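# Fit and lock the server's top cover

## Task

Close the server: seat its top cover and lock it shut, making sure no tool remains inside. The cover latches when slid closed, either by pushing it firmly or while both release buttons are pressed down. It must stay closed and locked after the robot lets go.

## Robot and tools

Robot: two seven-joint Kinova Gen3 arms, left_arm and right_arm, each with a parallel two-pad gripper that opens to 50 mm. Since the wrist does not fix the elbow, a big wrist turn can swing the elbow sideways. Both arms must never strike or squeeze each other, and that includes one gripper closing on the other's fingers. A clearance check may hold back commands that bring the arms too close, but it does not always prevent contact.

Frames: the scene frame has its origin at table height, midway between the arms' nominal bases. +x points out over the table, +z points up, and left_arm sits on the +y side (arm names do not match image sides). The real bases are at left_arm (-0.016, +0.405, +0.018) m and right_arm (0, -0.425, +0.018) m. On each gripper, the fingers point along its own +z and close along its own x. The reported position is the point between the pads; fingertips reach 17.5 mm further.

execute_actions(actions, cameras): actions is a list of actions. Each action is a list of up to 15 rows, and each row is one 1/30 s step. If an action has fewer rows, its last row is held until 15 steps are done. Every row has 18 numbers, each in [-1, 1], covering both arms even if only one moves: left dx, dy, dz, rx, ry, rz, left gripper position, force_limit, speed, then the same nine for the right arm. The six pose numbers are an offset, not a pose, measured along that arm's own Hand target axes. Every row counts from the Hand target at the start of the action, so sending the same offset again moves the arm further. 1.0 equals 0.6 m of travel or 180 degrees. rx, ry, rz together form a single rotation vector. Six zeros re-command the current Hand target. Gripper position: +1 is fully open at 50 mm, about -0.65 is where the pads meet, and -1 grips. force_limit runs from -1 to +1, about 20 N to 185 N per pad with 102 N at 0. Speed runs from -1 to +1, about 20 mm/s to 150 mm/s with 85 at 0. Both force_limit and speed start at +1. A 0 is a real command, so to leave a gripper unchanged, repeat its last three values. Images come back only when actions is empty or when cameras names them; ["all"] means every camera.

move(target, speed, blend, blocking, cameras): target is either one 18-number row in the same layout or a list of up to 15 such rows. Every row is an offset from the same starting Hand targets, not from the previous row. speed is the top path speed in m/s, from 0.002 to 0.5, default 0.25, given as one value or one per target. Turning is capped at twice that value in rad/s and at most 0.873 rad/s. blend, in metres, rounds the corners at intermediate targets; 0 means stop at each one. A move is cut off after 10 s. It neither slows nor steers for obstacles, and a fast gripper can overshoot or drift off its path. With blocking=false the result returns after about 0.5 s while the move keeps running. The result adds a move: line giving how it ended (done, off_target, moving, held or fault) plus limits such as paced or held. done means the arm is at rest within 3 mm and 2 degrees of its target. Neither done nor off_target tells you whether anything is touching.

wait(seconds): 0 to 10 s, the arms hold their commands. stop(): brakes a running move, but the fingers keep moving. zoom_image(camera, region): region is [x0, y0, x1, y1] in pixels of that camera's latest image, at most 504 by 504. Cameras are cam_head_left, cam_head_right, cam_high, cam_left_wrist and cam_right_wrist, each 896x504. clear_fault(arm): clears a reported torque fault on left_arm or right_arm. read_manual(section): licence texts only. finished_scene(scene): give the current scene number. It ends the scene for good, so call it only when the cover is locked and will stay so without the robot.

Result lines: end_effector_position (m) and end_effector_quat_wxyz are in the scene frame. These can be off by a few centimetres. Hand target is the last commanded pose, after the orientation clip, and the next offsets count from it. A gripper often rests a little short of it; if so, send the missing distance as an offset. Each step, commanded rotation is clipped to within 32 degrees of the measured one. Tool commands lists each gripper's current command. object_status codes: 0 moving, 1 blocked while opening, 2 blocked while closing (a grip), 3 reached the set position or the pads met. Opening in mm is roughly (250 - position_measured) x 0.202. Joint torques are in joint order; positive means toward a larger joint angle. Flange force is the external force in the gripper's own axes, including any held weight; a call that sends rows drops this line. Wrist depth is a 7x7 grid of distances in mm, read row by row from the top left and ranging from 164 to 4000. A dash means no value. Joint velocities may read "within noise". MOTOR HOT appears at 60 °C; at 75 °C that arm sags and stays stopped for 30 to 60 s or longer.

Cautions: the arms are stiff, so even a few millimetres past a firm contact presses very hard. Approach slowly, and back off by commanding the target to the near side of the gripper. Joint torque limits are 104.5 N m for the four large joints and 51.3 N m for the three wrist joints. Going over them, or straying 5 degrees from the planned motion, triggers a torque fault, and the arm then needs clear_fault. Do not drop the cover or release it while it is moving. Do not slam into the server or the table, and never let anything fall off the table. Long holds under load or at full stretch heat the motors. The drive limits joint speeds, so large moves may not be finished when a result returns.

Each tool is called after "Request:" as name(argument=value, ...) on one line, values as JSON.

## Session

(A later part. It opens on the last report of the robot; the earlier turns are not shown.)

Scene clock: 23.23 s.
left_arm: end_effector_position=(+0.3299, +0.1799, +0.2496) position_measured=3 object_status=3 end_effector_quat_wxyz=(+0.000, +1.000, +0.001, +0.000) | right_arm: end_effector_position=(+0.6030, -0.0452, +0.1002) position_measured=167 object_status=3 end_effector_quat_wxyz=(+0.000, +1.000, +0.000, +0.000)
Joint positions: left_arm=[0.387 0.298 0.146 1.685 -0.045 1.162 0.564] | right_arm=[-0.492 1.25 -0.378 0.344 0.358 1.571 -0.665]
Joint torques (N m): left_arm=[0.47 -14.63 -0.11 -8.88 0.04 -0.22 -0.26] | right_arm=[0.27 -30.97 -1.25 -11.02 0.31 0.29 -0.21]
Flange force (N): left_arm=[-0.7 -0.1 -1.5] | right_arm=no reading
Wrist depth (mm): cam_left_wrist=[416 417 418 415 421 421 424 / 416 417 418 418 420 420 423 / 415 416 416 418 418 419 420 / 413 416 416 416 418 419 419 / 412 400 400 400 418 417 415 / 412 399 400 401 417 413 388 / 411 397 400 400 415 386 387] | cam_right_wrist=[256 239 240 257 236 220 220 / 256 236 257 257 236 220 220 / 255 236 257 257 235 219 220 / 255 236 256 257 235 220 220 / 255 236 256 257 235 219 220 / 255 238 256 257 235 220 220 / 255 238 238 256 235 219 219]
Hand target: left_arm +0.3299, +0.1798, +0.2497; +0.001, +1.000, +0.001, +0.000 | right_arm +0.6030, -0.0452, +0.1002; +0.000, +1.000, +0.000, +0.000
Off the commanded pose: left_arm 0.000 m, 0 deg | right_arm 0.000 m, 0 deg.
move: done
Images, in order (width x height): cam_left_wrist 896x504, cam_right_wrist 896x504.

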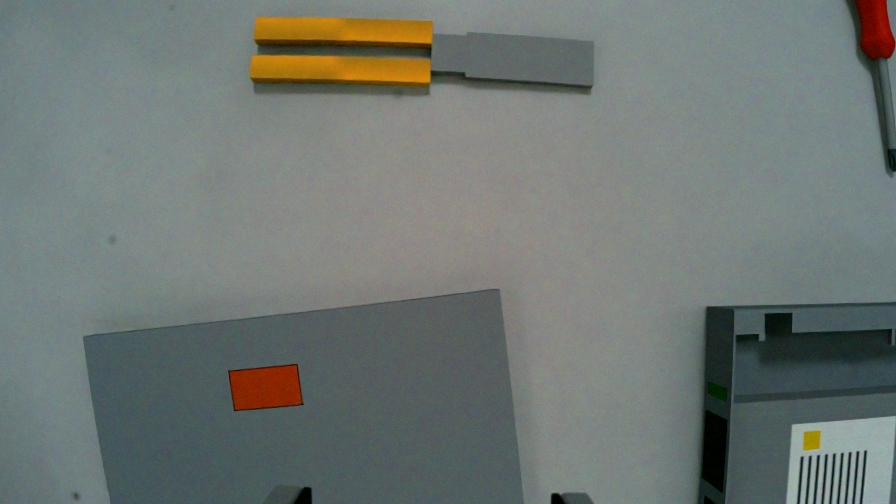

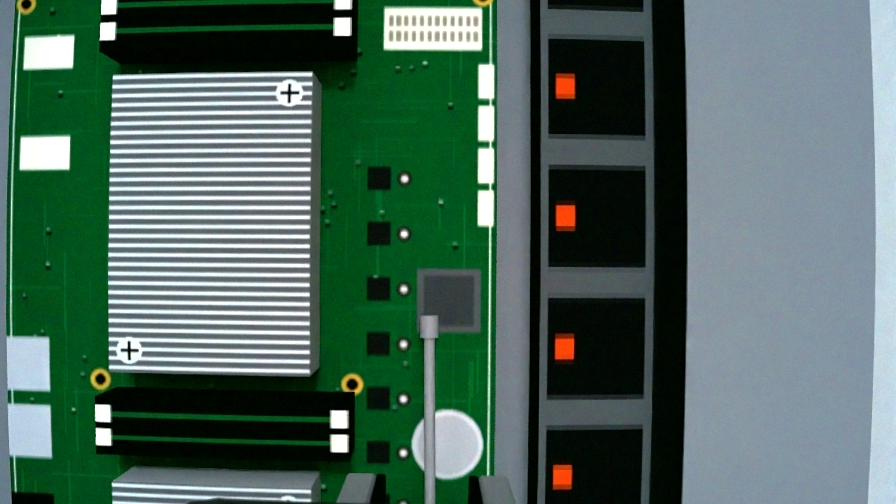

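Request:
execute_actions(actions=[], cameras=["cam_head_left","cam_high","cam_head_right"])

Request:
zoom_image(camera="cam_head_left", region=[355, 360, 465, 430])

Request:
zoom_image(camera="cam_head_right", region=[460, 370, 570, 430])

Request:
zoom_image(camera="cam_high", region=[430, 150, 520, 240])

Request:
zoom_image(camera="cam_high", region=[330, 210, 420, 300])

Scene clock: 24.17 s.
left_arm: end_effector_position=(+0.3299, +0.1798, +0.2497) position_measured=3 object_status=3 end_effector_quat_wxyz=(+0.001, +1.000, +0.001, +0.000) | right_arm: end_effector_position=(+0.6030, -0.0452, +0.1002) position_measured=167 object_status=3 end_effector_quat_wxyz=(+0.000, +1.000, +0.000, +0.000)
Joint positions: left_arm=[0.387 0.298 0.146 1.685 -0.045 1.162 0.564] | right_arm=[-0.492 1.25 -0.378 0.344 0.358 1.571 -0.665]
Joint velocities: within noise
Joint torques (N m): left_arm=[0.45 -14.46 -0.08 -8.86 0 -0.22 -0.28] | right_arm=[0.31 -30.89 -1.23 -11.07 0.3 0.28 -0.2]
Motor temperatures (°C): left_arm=[35 38 34 41 39 44 42] | right_arm=[37 37 36 33 47 42 42]
Flange force (N): left_arm=[-1.0 -0.2 -1.7] | right_arm=no reading
Wrist depth (mm): cam_left_wrist=[418 418 418 414 422 421 423 / 415 417 416 418 419 420 422 / 416 416 417 418 417 420 419 / 414 417 414 417 416 419 420 / 414 399 399 401 418 417 415 / 412 398 399 401 415 414 388 / 411 397 398 398 416 412 387] | cam_right_wrist=[256 238 240 257 236 220 220 / 256 236 257 257 235 220 220 / 255 236 257 256 235 220 220 / 255 236 257 257 235 219 220 / 255 236 256 257 235 219 220 / 255 238 256 257 235 219 220 / 255 238 238 256 235 219 219]
Hand target: left_arm +0.3299, +0.1798, +0.2497; +0.001, +1.000, +0.001, +0.000 | right_arm +0.6030, -0.0452, +0.1002; +0.000, +1.000, +0.000, +0.000
Tool commands: left_gripper/position=+1.0 left_gripper/force_limit=+0.0 left_gripper/speed=+1.0 right_gripper/position=-0.1 right_gripper/force_limit=+0.0 right_gripper/speed=+1.0
Off the commanded pose: left_arm 0.000 m, 0 deg | right_arm 0.000 m, 0 deg.
Images, in order (width x height): cam_head_left 896x504, cam_head_right 896x504, cam_high 896x504.

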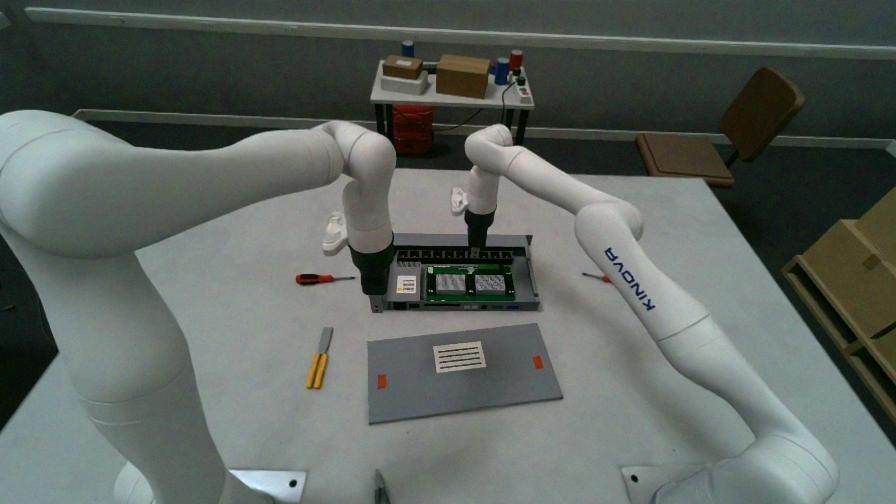

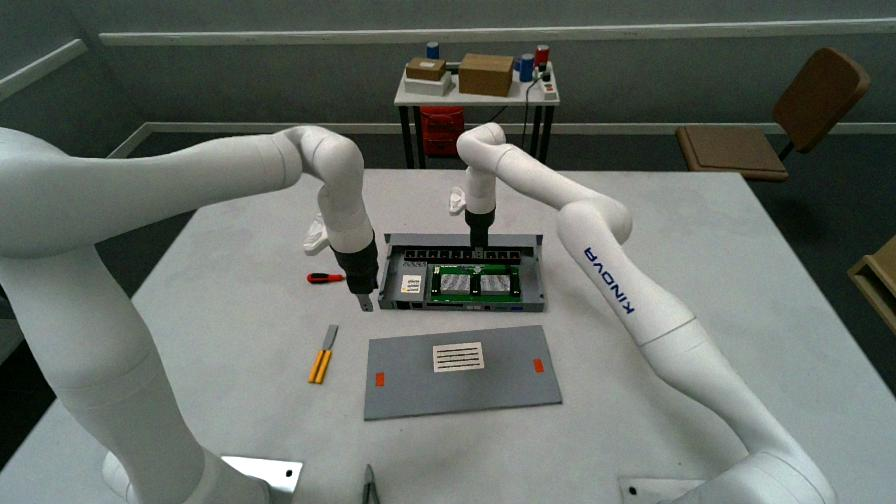

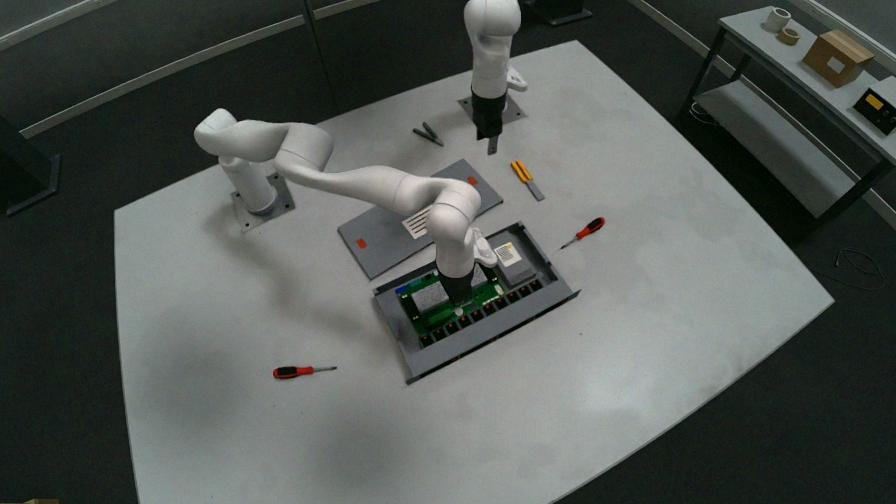

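Scaled by 4.582 from the camera's 896x504 image, which has a finer 1280x720 frame.

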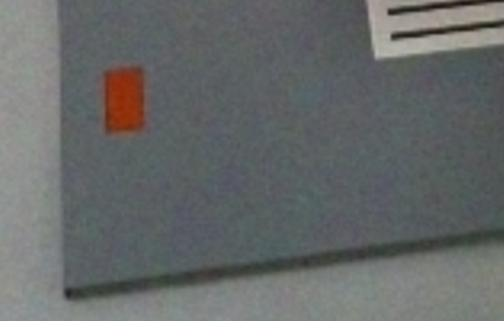

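Scaled by 4.582 from the camera's 896x504 image, which has a finer 1280x720 frame.

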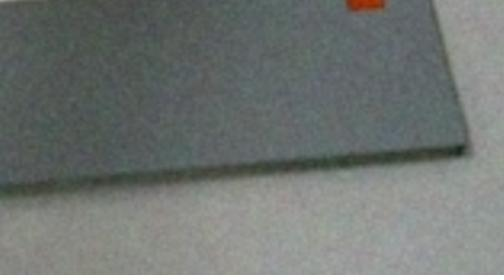

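Scaled by 5.600 from the camera's 896x504 image, which has a finer 1280x720 frame.

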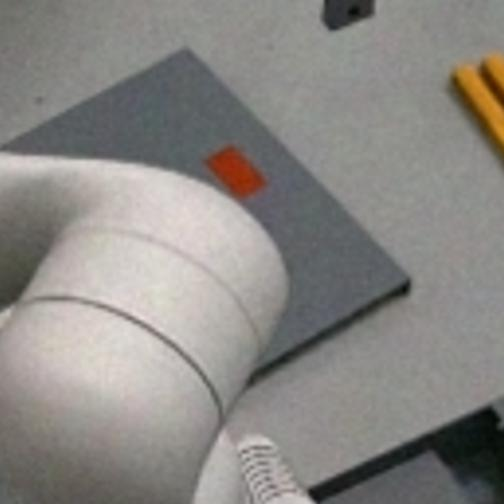

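Scaled by 5.600 from the camera's 896x504 image, which has a finer 1280x720 frame.

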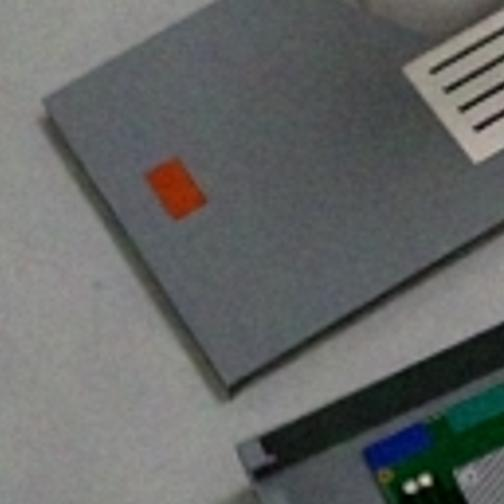

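Request:
move(target=[[0.05,-0.3,0.2167,-0.389,0,0,1,0,1,0,0,0.09,0,0,0,-0.1,0,1],[0.05,-0.3,0.2167,-0.389,0,0,1,0,1,0,0,0.117,0,0,0,-1,-0.5,-0.5]], speed=[0.25,0.06], cameras=["all"])

Scene clock: 28.57 s.
left_arm: end_effector_position=(+0.3597, +0.3597, +0.1194) position_measured=3 object_status=3 end_effector_quat_wxyz=(+0.574, +0.819, +0.001, +0.000) | right_arm: end_effector_position=(+0.6030, -0.0452, +0.0299) position_measured=243 object_status=2 end_effector_quat_wxyz=(+0.000, +1.000, +0.000, +0.000)
Joint positions: left_arm=[-0.8 1.015 0.168 1.804 0.756 1.346 -1.22] | right_arm=[-0.473 1.298 -0.378 0.467 0.368 1.408 -0.691]
Joint torques (N m): left_arm=[0.38 -18.12 3.2 -0.97 1.14 2.73 -0.3] | right_arm=[0.35 -30.45 -1.62 -10.63 0.31 0.37 -0.2]
Flange force (N): left_arm=[0.3 2.4 -1.7] | right_arm=no reading
Wrist depth (mm): cam_left_wrist=[207 206 213 205 211 203 202 / 217 217 221 231 231 235 234 / 288 285 284 284 281 279 278 / 341 336 332 330 347 328 334 / 408 377 374 398 422 335 329 / 628 531 522 520 536 426 468 / 901 901 1017 874 718 727 601] | cam_right_wrist=[166 166 186 187 191 165 - / 166 166 186 187 191 165 - / 166 166 186 187 191 165 - / 166 166 186 187 191 165 - / 166 166 186 187 191 165 - / 166 166 186 187 191 165 - / 167 168 181 186 167 165 -]
Hand target: left_arm +0.3597, +0.3597, +0.1194; +0.574, +0.819, +0.001, +0.000 | right_arm +0.6030, -0.0452, +0.0300; +0.000, +1.000, +0.000, +0.000
Off the commanded pose: left_arm 0.000 m, 0 deg | right_arm 0.000 m, 0 deg.
move: done

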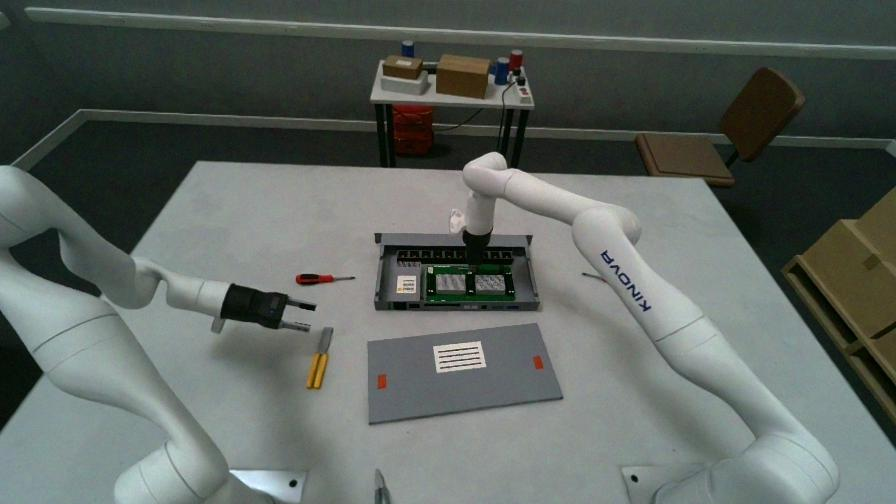

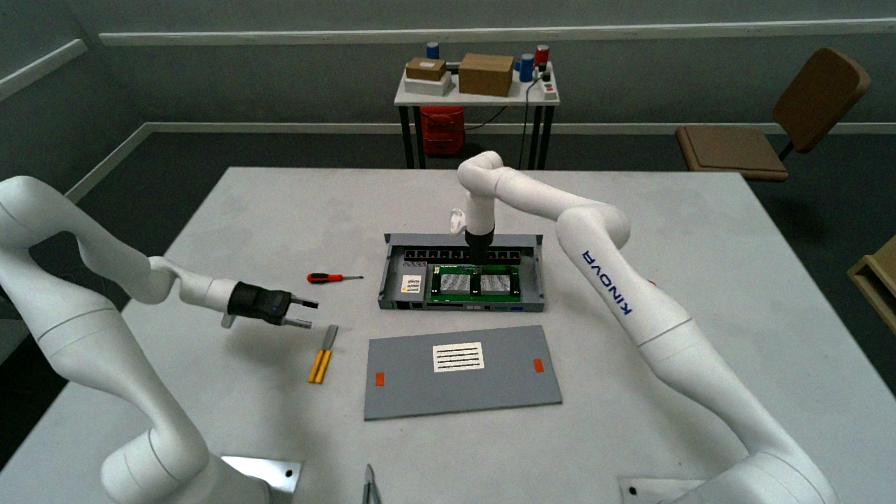

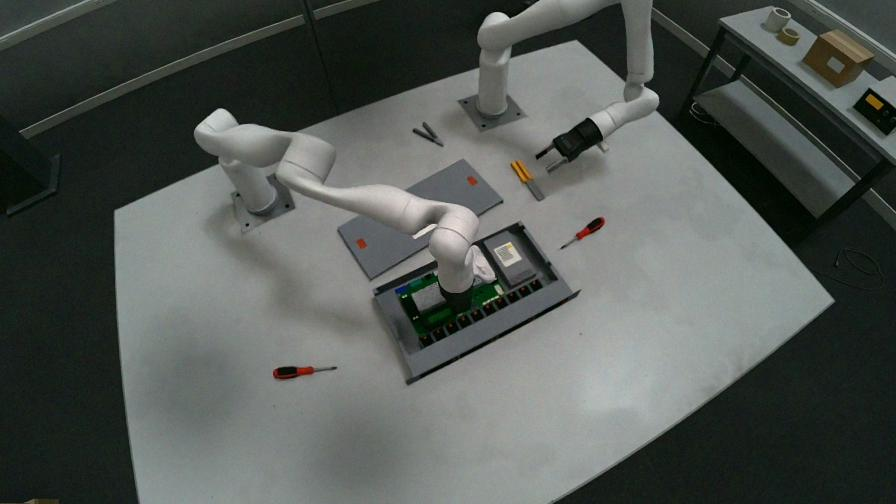

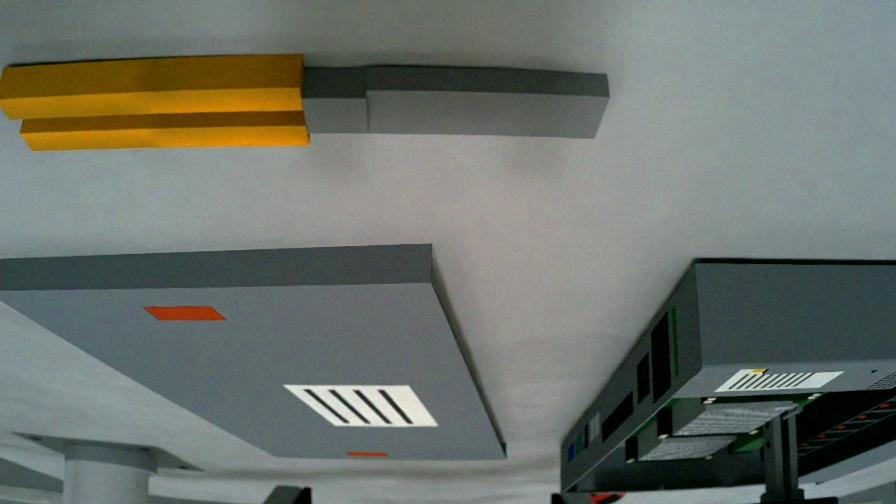

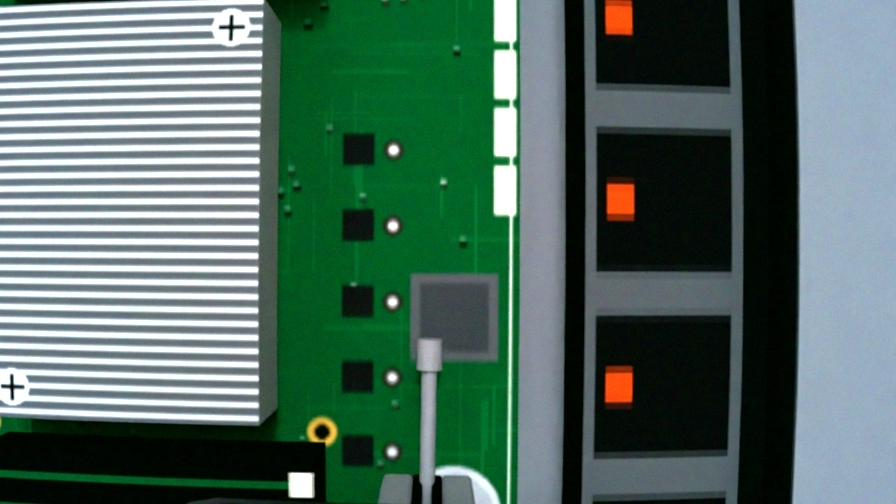

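Request:
move(target=[[-0.1618,0.0285,0.1727,0.389,0.0214,-0.0306,1,0,1,0,0,-0.2,0,0,0,-1,-0.5,-0.5],[-0.1618,0.0285,0.1727,0.389,0.0214,-0.0306,1,0,1,-0.255,0.475,-0.12,0,0,0,-1,-0.5,-0.5],[-0.1618,0.0285,0.1727,0.389,0.0214,-0.0306,1,0,1,-0.255,0.475,-0.01,0,0,0,-1,-0.5,-0.5],[-0.1618,0.0285,0.1727,0.389,0.0214,-0.0306,1,0,1,-0.255,0.475,0.015,0,0,0,-0.1,-0.5,0],[-0.1618,0.0285,0.1727,0.389,0.0214,-0.0306,1,0,1,-0.255,0.475,-0.2,0,0,0,-0.1,0,0]], speed=[0.2,0.3,0.2,0.06,0.25], blend=[0.03,0.03,0.005,0,0], cameras=["all"])

Scene clock: 37.57 s.
left_arm: end_effector_position=(+0.2627, +0.2564, +0.1003) position_measured=3 object_status=3 end_effector_quat_wxyz=(+0.000, +0.998, +0.056, +0.000) | right_arm: end_effector_position=(+0.4501, -0.3302, +0.1501) position_measured=167 object_status=3 end_effector_quat_wxyz=(+0.000, +1.000, +0.000, +0.000)
Joint positions: left_arm=[0.589 0.366 -0.247 2.214 0.161 0.578 0.352] | right_arm=[0.105 0.555 -0.476 1.683 0.296 0.976 -0.526]
Joint torques (N m): left_arm=[0.49 -12.2 -1.19 -5.2 0.01 -0.23 -0.27] | right_arm=[0.28 -19.15 -2.64 -9.62 0.32 0.27 -0.22]
Flange force (N): left_arm=[0.0 -0.4 -1.8] | right_arm=[-4.8 1.1 5.6]
Wrist depth (mm): cam_left_wrist=[268 268 268 269 270 270 271 / 267 268 268 268 268 270 271 / 266 267 267 257 265 269 270 / 266 267 267 267 258 261 262 / 265 266 267 267 268 269 269 / 265 266 266 267 267 268 268 / 264 265 265 266 267 267 267] | cam_right_wrist=[300 300 301 316 278 313 314 / 313 315 315 316 316 317 314 / 315 315 315 315 316 317 319 / 314 314 315 316 317 317 318 / 314 315 315 316 316 317 318 / 314 314 315 315 316 316 317 / 314 314 315 316 316 317 318]
Hand target: left_arm +0.2627, +0.2564, +0.1003; +0.000, +0.998, +0.056, +0.000 | right_arm +0.4501, -0.3302, +0.1501; +0.000, +1.000, +0.000, +0.000
Off the commanded pose: left_arm 0.000 m, 0 deg | right_arm 0.000 m, 0 deg.
move: done

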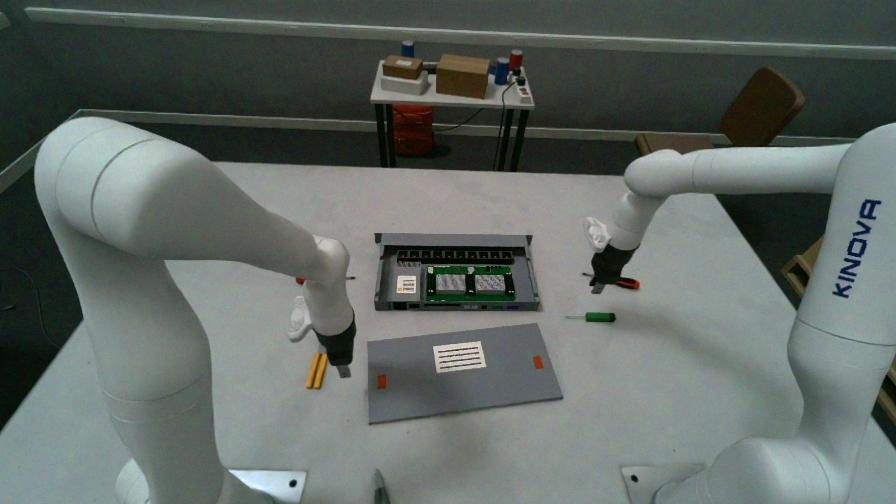

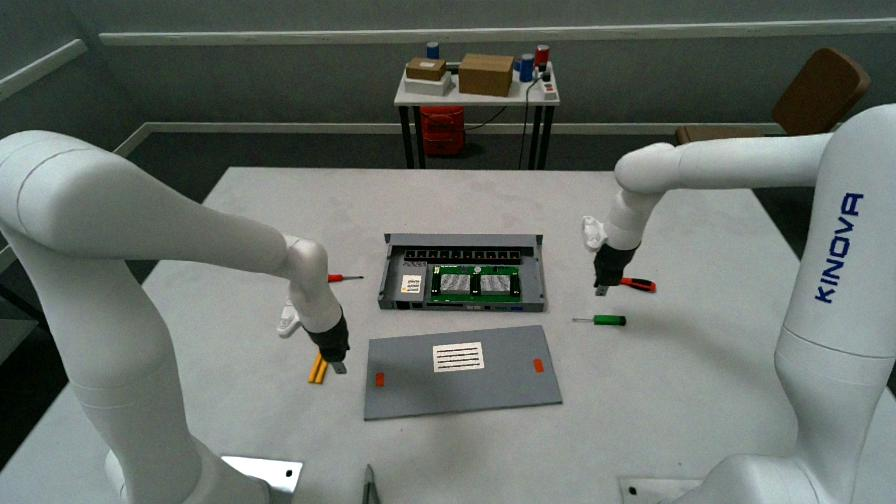

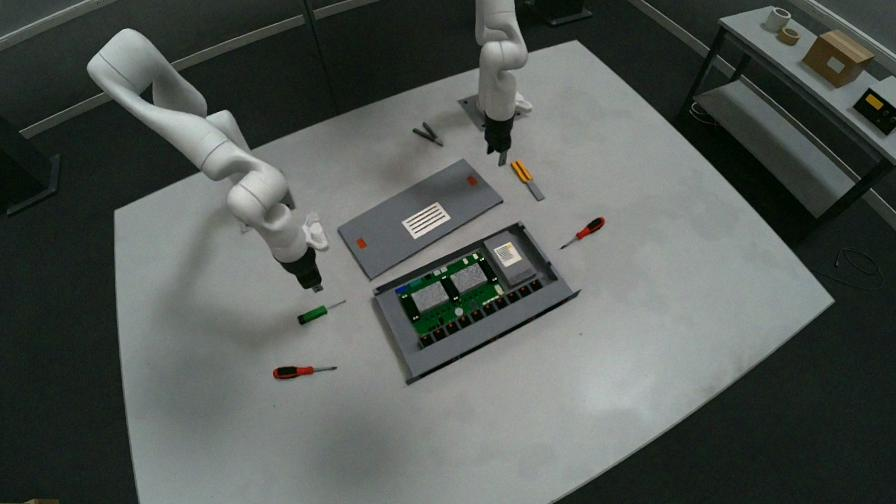

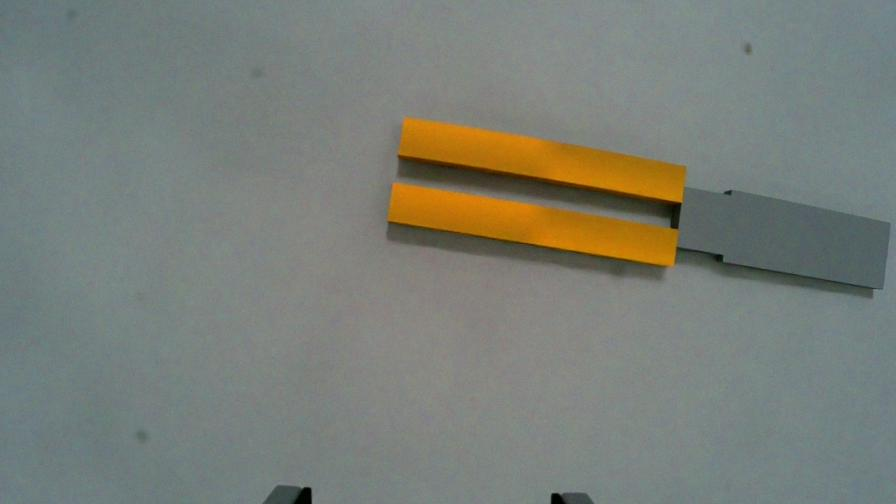

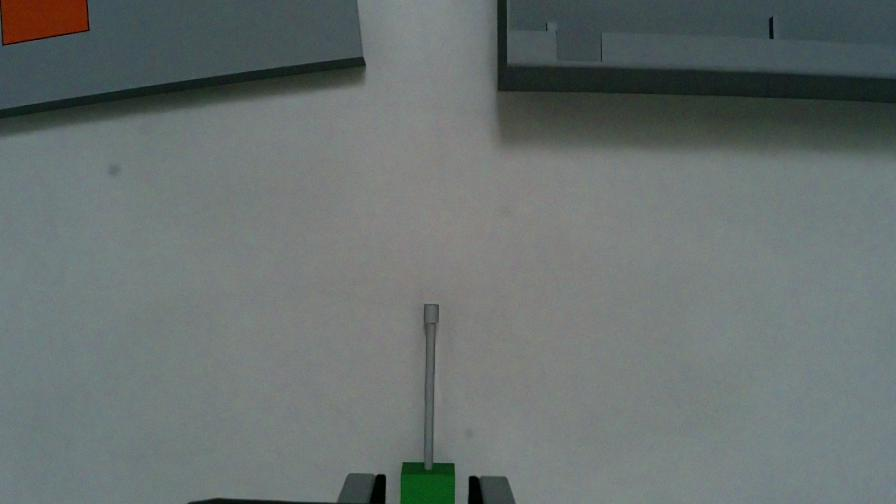

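Request:
move(target=[[0,0,0,0,0,0.5,1,0,1,-0.193,-0.1117,0.0833,0,0,-0.039,1,0,1],[0,0,0,0,0,1.0,1,0,1,-0.193,-0.1117,0.0833,0,0,-0.039,1,0,1]], speed=0.4, blend=[0.02,0], cameras=["cam_left_wrist","cam_right_wrist","cam_head_right"])

Scene clock: 42.67 s.
left_arm: end_effector_position=(+0.2627, +0.2564, +0.1003) position_measured=3 object_status=3 end_effector_quat_wxyz=(+0.000, -0.056, +0.998, +0.000) | right_arm: end_effector_position=(+0.3342, -0.2632, +0.1001) position_measured=3 object_status=3 end_effector_quat_wxyz=(+0.000, +0.998, +0.061, +0.000)
Joint positions: left_arm=[-0.088 0.42 0.629 2.236 -0.436 0.604 -2.148] | right_arm=[-0.095 0.489 -0.503 2.037 0.359 0.701 -0.752]
Joint torques (N m): left_arm=[0.4 -11.21 1.42 -4.92 0.09 -0.3 -0.26] | right_arm=[0.32 -15.9 -2.3 -7.71 0.32 0.29 -0.21]
Flange force (N): left_arm=[0.4 0.7 -4.1] | right_arm=[-4.2 1.2 6.0]
Wrist depth (mm): cam_left_wrist=[268 254 254 254 255 256 271 / 267 253 253 254 254 255 270 / 267 252 252 253 253 254 270 / 266 252 252 252 253 253 270 / 266 251 252 253 253 254 269 / 265 265 266 267 268 267 268 / 265 265 266 265 267 267 268] | cam_right_wrist=[265 250 251 251 252 253 268 / 264 250 251 251 251 252 268 / 264 250 251 251 252 252 268 / 264 249 251 251 251 252 268 / 264 265 265 266 267 267 267 / 264 265 265 266 266 267 268 / 264 264 266 266 267 267 267]
Hand target: left_arm +0.2627, +0.2564, +0.1003; +0.000, -0.056, +0.998, +0.000 | right_arm +0.3342, -0.2632, +0.1001; +0.000, +0.998, +0.061, +0.000
Off the commanded pose: left_arm 0.000 m, 0 deg | right_arm 0.000 m, 0 deg.
move: done
Images, in order (width x height): cam_head_right 896x504, cam_left_wrist 896x504, cam_right_wrist 896x504.

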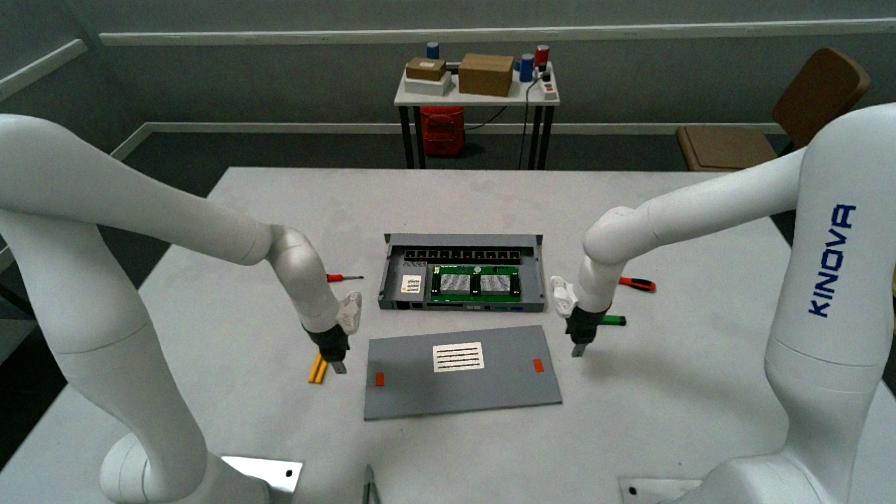

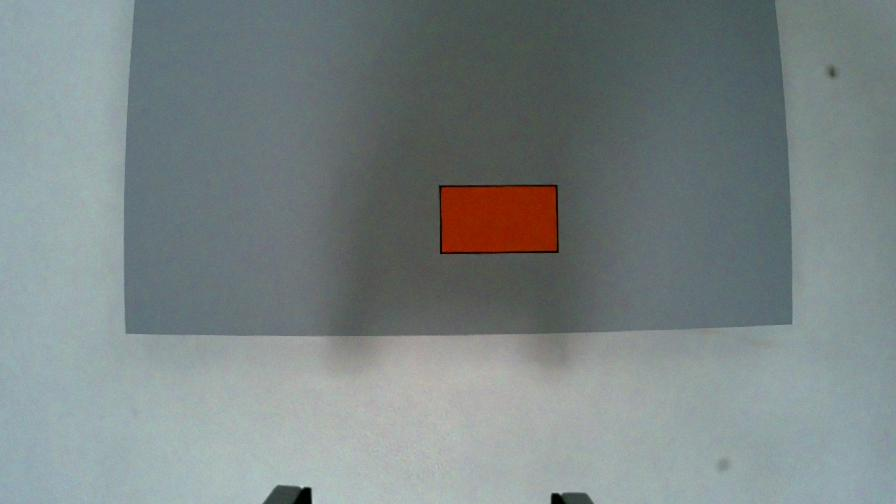

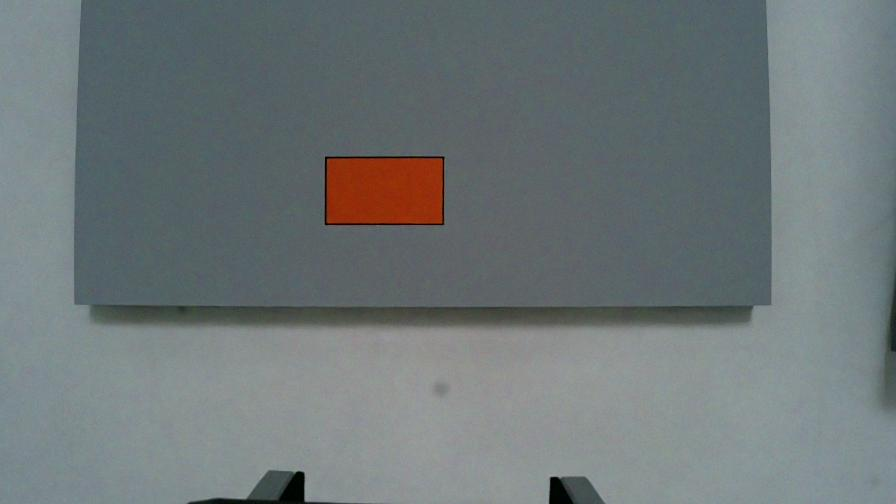

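Request:
move(target=[[0.0117,-0.0333,0.1317,0,0,-0.0067,1,0,1,-0.0,-0.0367,0.1312,0,0,-0.0033,1,0,1]], speed=0.15, cameras=["cam_left_wrist","cam_right_wrist","cam_head_right"])

Scene clock: 46.67 s.
left_arm: end_effector_position=(+0.2579, +0.2358, +0.0213) position_measured=3 object_status=3 end_effector_quat_wxyz=(+0.000, -0.066, +0.998, +0.000) | right_arm: end_effector_position=(+0.3315, -0.2414, +0.0214) position_measured=3 object_status=3 end_effector_quat_wxyz=(+0.000, +0.998, +0.066, +0.000)
Joint positions: left_arm=[0.183 0.621 0.375 2.279 -0.675 0.348 -1.854] | right_arm=[-0.248 0.669 -0.381 2.076 0.514 0.488 -0.931]
Joint torques (N m): left_arm=[0.41 -13.71 1.48 -2.64 0.05 -0.32 -0.3] | right_arm=[0.27 -17.61 -2.19 -5.9 0.33 0.29 -0.21]
Flange force (N): left_arm=[-0.7 0.1 -4.4] | right_arm=[-5.6 1.8 5.5]
Wrist depth (mm): cam_left_wrist=[174 174 174 174 175 175 176 / 173 173 174 174 175 175 176 / 173 173 174 174 174 174 175 / 173 173 173 174 174 174 174 / 172 172 173 173 174 174 174 / 172 172 172 173 173 174 174 / 186 186 172 187 180 188 188] | cam_right_wrist=[172 172 172 173 173 173 174 / 171 172 172 172 173 173 174 / 172 172 172 172 173 173 174 / 171 172 172 172 173 173 173 / 171 172 172 172 173 173 173 / 171 172 172 172 173 173 173 / 186 186 187 187 188 188 188]
Hand target: left_arm +0.2579, +0.2358, +0.0212; +0.000, -0.066, +0.998, +0.000 | right_arm +0.3315, -0.2414, +0.0214; +0.000, +0.998, +0.066, +0.000
Off the commanded pose: left_arm 0.000 m, 0 deg | right_arm 0.000 m, 0 deg.
move: done
Images, in order (width x height): cam_head_right 896x504, cam_left_wrist 896x504, cam_right_wrist 896x504.

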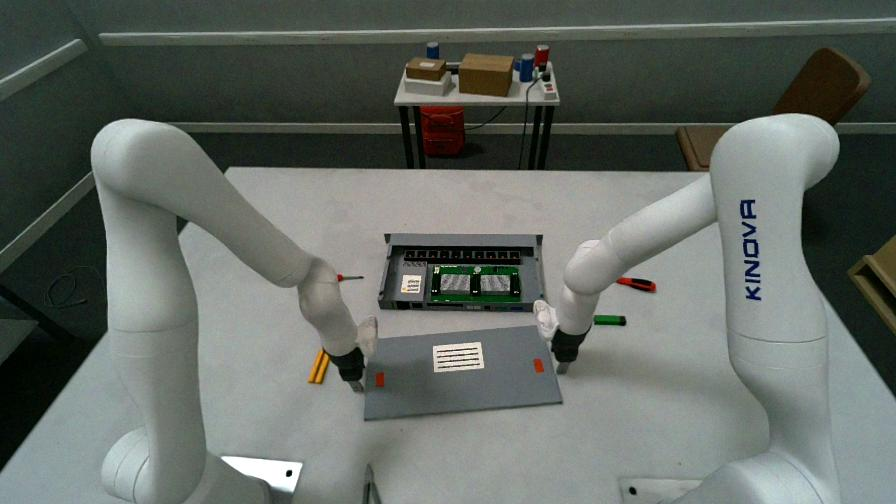

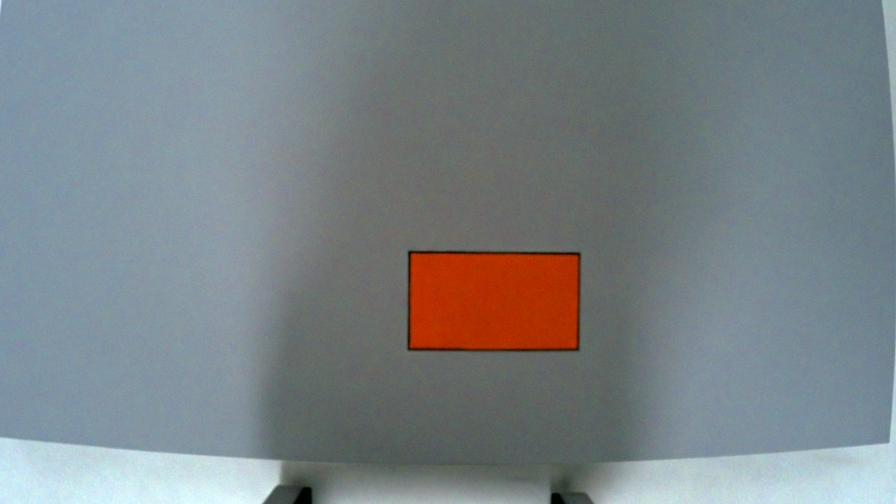

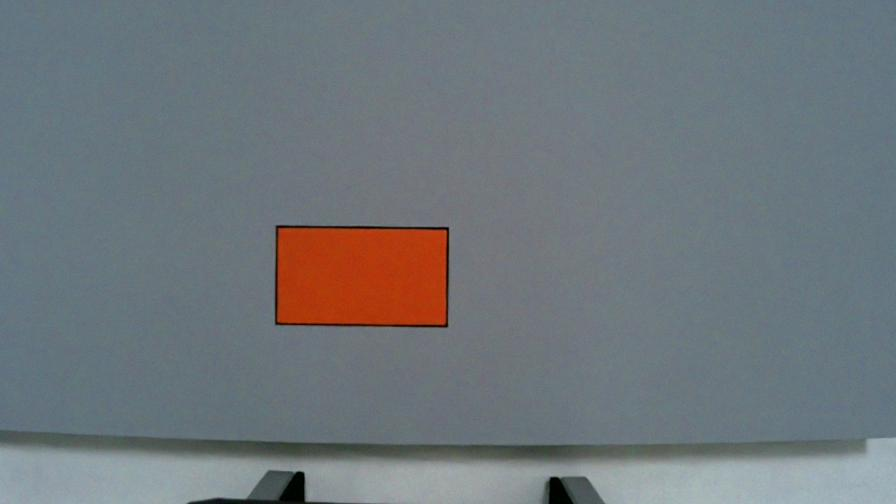

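Request:
move(target=[0,-0.0100,0,0,0,0,1,0,1,0,-0.0117,0,0,0,0,1,0,1], speed=0.03, cameras=["cam_left_wrist","cam_right_wrist"])

Scene clock: 47.57 s.
left_arm: end_effector_position=(+0.2587, +0.2298, +0.0213) position_measured=3 object_status=3 end_effector_quat_wxyz=(+0.000, -0.066, +0.998, +0.000) | right_arm: end_effector_position=(+0.3306, -0.2344, +0.0214) position_measured=3 object_status=3 end_effector_quat_wxyz=(+0.000, +0.998, +0.066, +0.000)
Joint positions: left_arm=[0.195 0.625 0.379 2.267 -0.668 0.357 -1.847] | right_arm=[-0.265 0.672 -0.381 2.067 0.51 0.494 -0.943]
Joint torques (N m): left_arm=[0.45 -13.77 1.32 -2.71 0.06 -0.31 -0.31] | right_arm=[0.24 -17.74 -2.24 -5.93 0.34 0.26 -0.2]
Flange force (N): left_arm=[-1.0 0.1 -5.4] | right_arm=[-5.4 1.9 5.5]
Wrist depth (mm): cam_left_wrist=[173 174 174 174 175 175 175 / 173 174 174 174 175 175 175 / 173 173 174 174 174 174 175 / 173 173 173 174 174 174 174 / 172 172 173 173 173 174 174 / 172 172 172 173 173 173 174 / 186 172 172 173 173 173 188] | cam_right_wrist=[172 172 172 173 173 173 174 / 171 172 172 172 173 173 173 / 171 172 172 172 173 173 174 / 171 172 172 172 173 173 173 / 171 171 172 172 173 173 173 / 171 172 172 172 173 173 173 / 186 186 172 187 173 173 173]
Hand target: left_arm +0.2587, +0.2298, +0.0213; +0.000, -0.066, +0.998, +0.000 | right_arm +0.3306, -0.2344, +0.0214; +0.000, +0.998, +0.066, +0.000
Off the commanded pose: left_arm 0.000 m, 0 deg | right_arm 0.000 m, 0 deg.
move: done
Images, in order (width x height): cam_left_wrist 896x504, cam_right_wrist 896x504.

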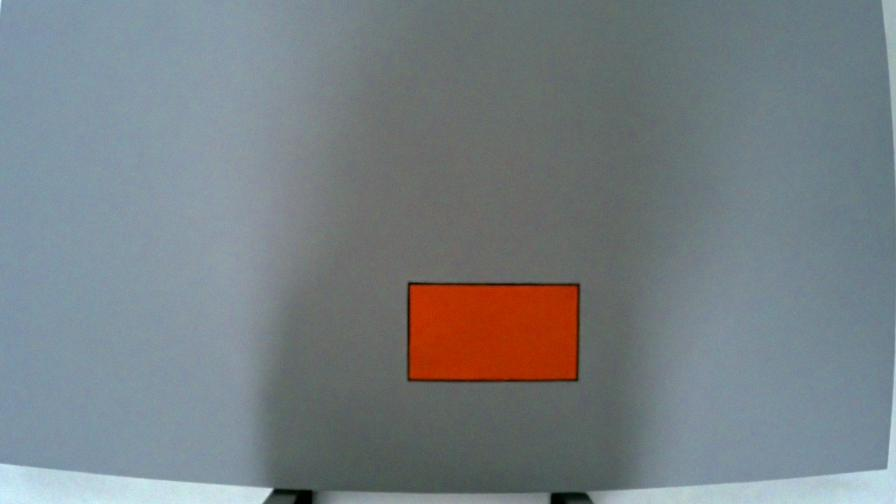

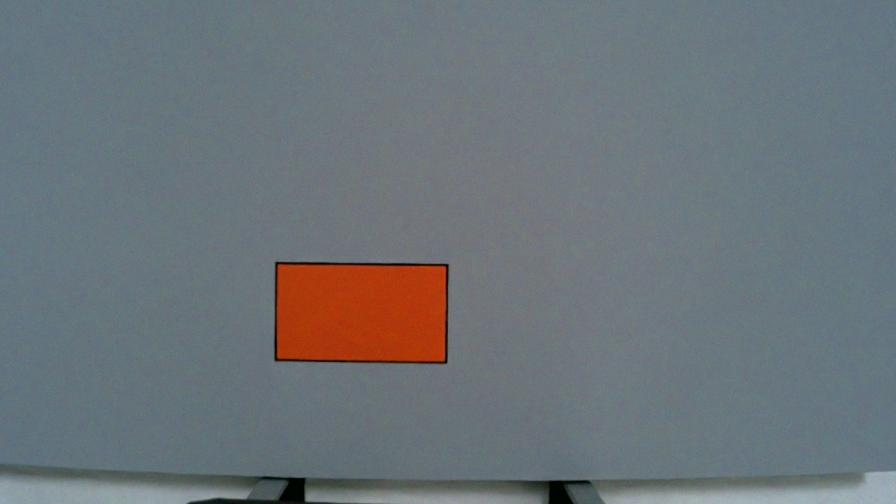

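Request:
move(target=[0,-0.0030,0,0,0,0,1,0,1,0,-0.0037,0,0,0,0,1,0,1], speed=0.02)

Request:
move(target=[0,-0.0012,0,0,0,0,1,0,1,0,-0.0012,0,0,0,0,1,0,1], speed=0.02)

Scene clock: 48.43 s.
left_arm: end_effector_position=(+0.2589, +0.2281, +0.0212) position_measured=3 object_status=3 end_effector_quat_wxyz=(+0.000, -0.066, +0.998, +0.000) | right_arm: end_effector_position=(+0.3303, -0.2323, +0.0214) position_measured=3 object_status=3 end_effector_quat_wxyz=(+0.000, +0.998, +0.066, +0.000)
Joint positions: left_arm=[0.199 0.626 0.38 2.264 -0.666 0.359 -1.845] | right_arm=[-0.271 0.673 -0.381 2.064 0.509 0.495 -0.947]
Joint torques (N m): left_arm=[1.52 -13.72 2.82 -3.78 0.07 -1.45 -0.44] | right_arm=[-2.29 -17.35 -5.81 -7.98 -0.68 -2.06 -0.51]
Flange force (N): left_arm=[-1.1 3.7 -6.2] | right_arm=[-5.9 10.0 3.5]
Wrist depth (mm): cam_left_wrist=[174 173 174 174 175 175 175 / 173 173 174 174 174 175 175 / 173 173 173 174 174 174 175 / 172 173 173 173 174 174 175 / 172 172 173 173 173 174 174 / 172 172 172 173 173 173 174 / 172 172 172 172 173 173 173] | cam_right_wrist=[171 172 172 172 173 173 174 / 171 172 172 172 173 173 173 / 171 172 172 172 172 173 173 / 171 172 172 172 173 173 173 / 171 171 172 172 172 173 173 / 171 171 172 172 173 173 173 / 171 171 172 172 172 173 173]
Hand target: left_arm +0.2589, +0.2280, +0.0212; +0.000, -0.066, +0.998, +0.000 | right_arm +0.3303, -0.2322, +0.0214; +0.000, +0.998, +0.066, +0.000
Off the commanded pose: left_arm 0.000 m, 0 deg | right_arm 0.000 m, 0 deg.
move: done

Scene clock: 49.13 s.
left_arm: end_effector_position=(+0.2590, +0.2273, +0.0212) position_measured=3 object_status=3 end_effector_quat_wxyz=(+0.000, -0.066, +0.998, +0.000) | right_arm: end_effector_position=(+0.3302, -0.2316, +0.0214) position_measured=3 object_status=3 end_effector_quat_wxyz=(+0.000, +0.998, +0.066, +0.000)
Joint positions: left_arm=[0.201 0.627 0.38 2.262 -0.665 0.36 -1.844] | right_arm=[-0.272 0.673 -0.381 2.063 0.509 0.496 -0.948]
Joint torques (N m): left_arm=[3.91 -13.63 6.25 -6.27 0.2 -3.88 -0.69] | right_arm=[-5.54 -16.53 -10.09 -10.25 -1.89 -4.78 -0.81]
Flange force (N): left_arm=[-0.9 12.3 -6.9] | right_arm=[-6.2 20.2 0.3]
Wrist depth (mm): cam_left_wrist=[173 173 174 174 174 175 175 / 173 173 173 174 174 175 175 / 173 173 174 173 174 174 175 / 172 173 173 173 174 174 174 / 172 172 173 173 173 173 174 / 172 172 172 173 173 173 174 / 171 172 172 172 172 173 173] | cam_right_wrist=[171 172 172 172 172 173 173 / 171 172 172 172 173 173 173 / 171 172 172 172 173 173 173 / 171 172 172 172 173 173 173 / 171 172 172 172 172 173 173 / 171 171 172 172 172 173 173 / 171 172 172 172 172 173 173]
Hand target: left_arm +0.2590, +0.2273, +0.0212; +0.000, -0.066, +0.998, +0.000 | right_arm +0.3302, -0.2315, +0.0214; +0.000, +0.998, +0.066, +0.000
Off the commanded pose: left_arm 0.000 m, 0 deg | right_arm 0.000 m, 0 deg.
move: done


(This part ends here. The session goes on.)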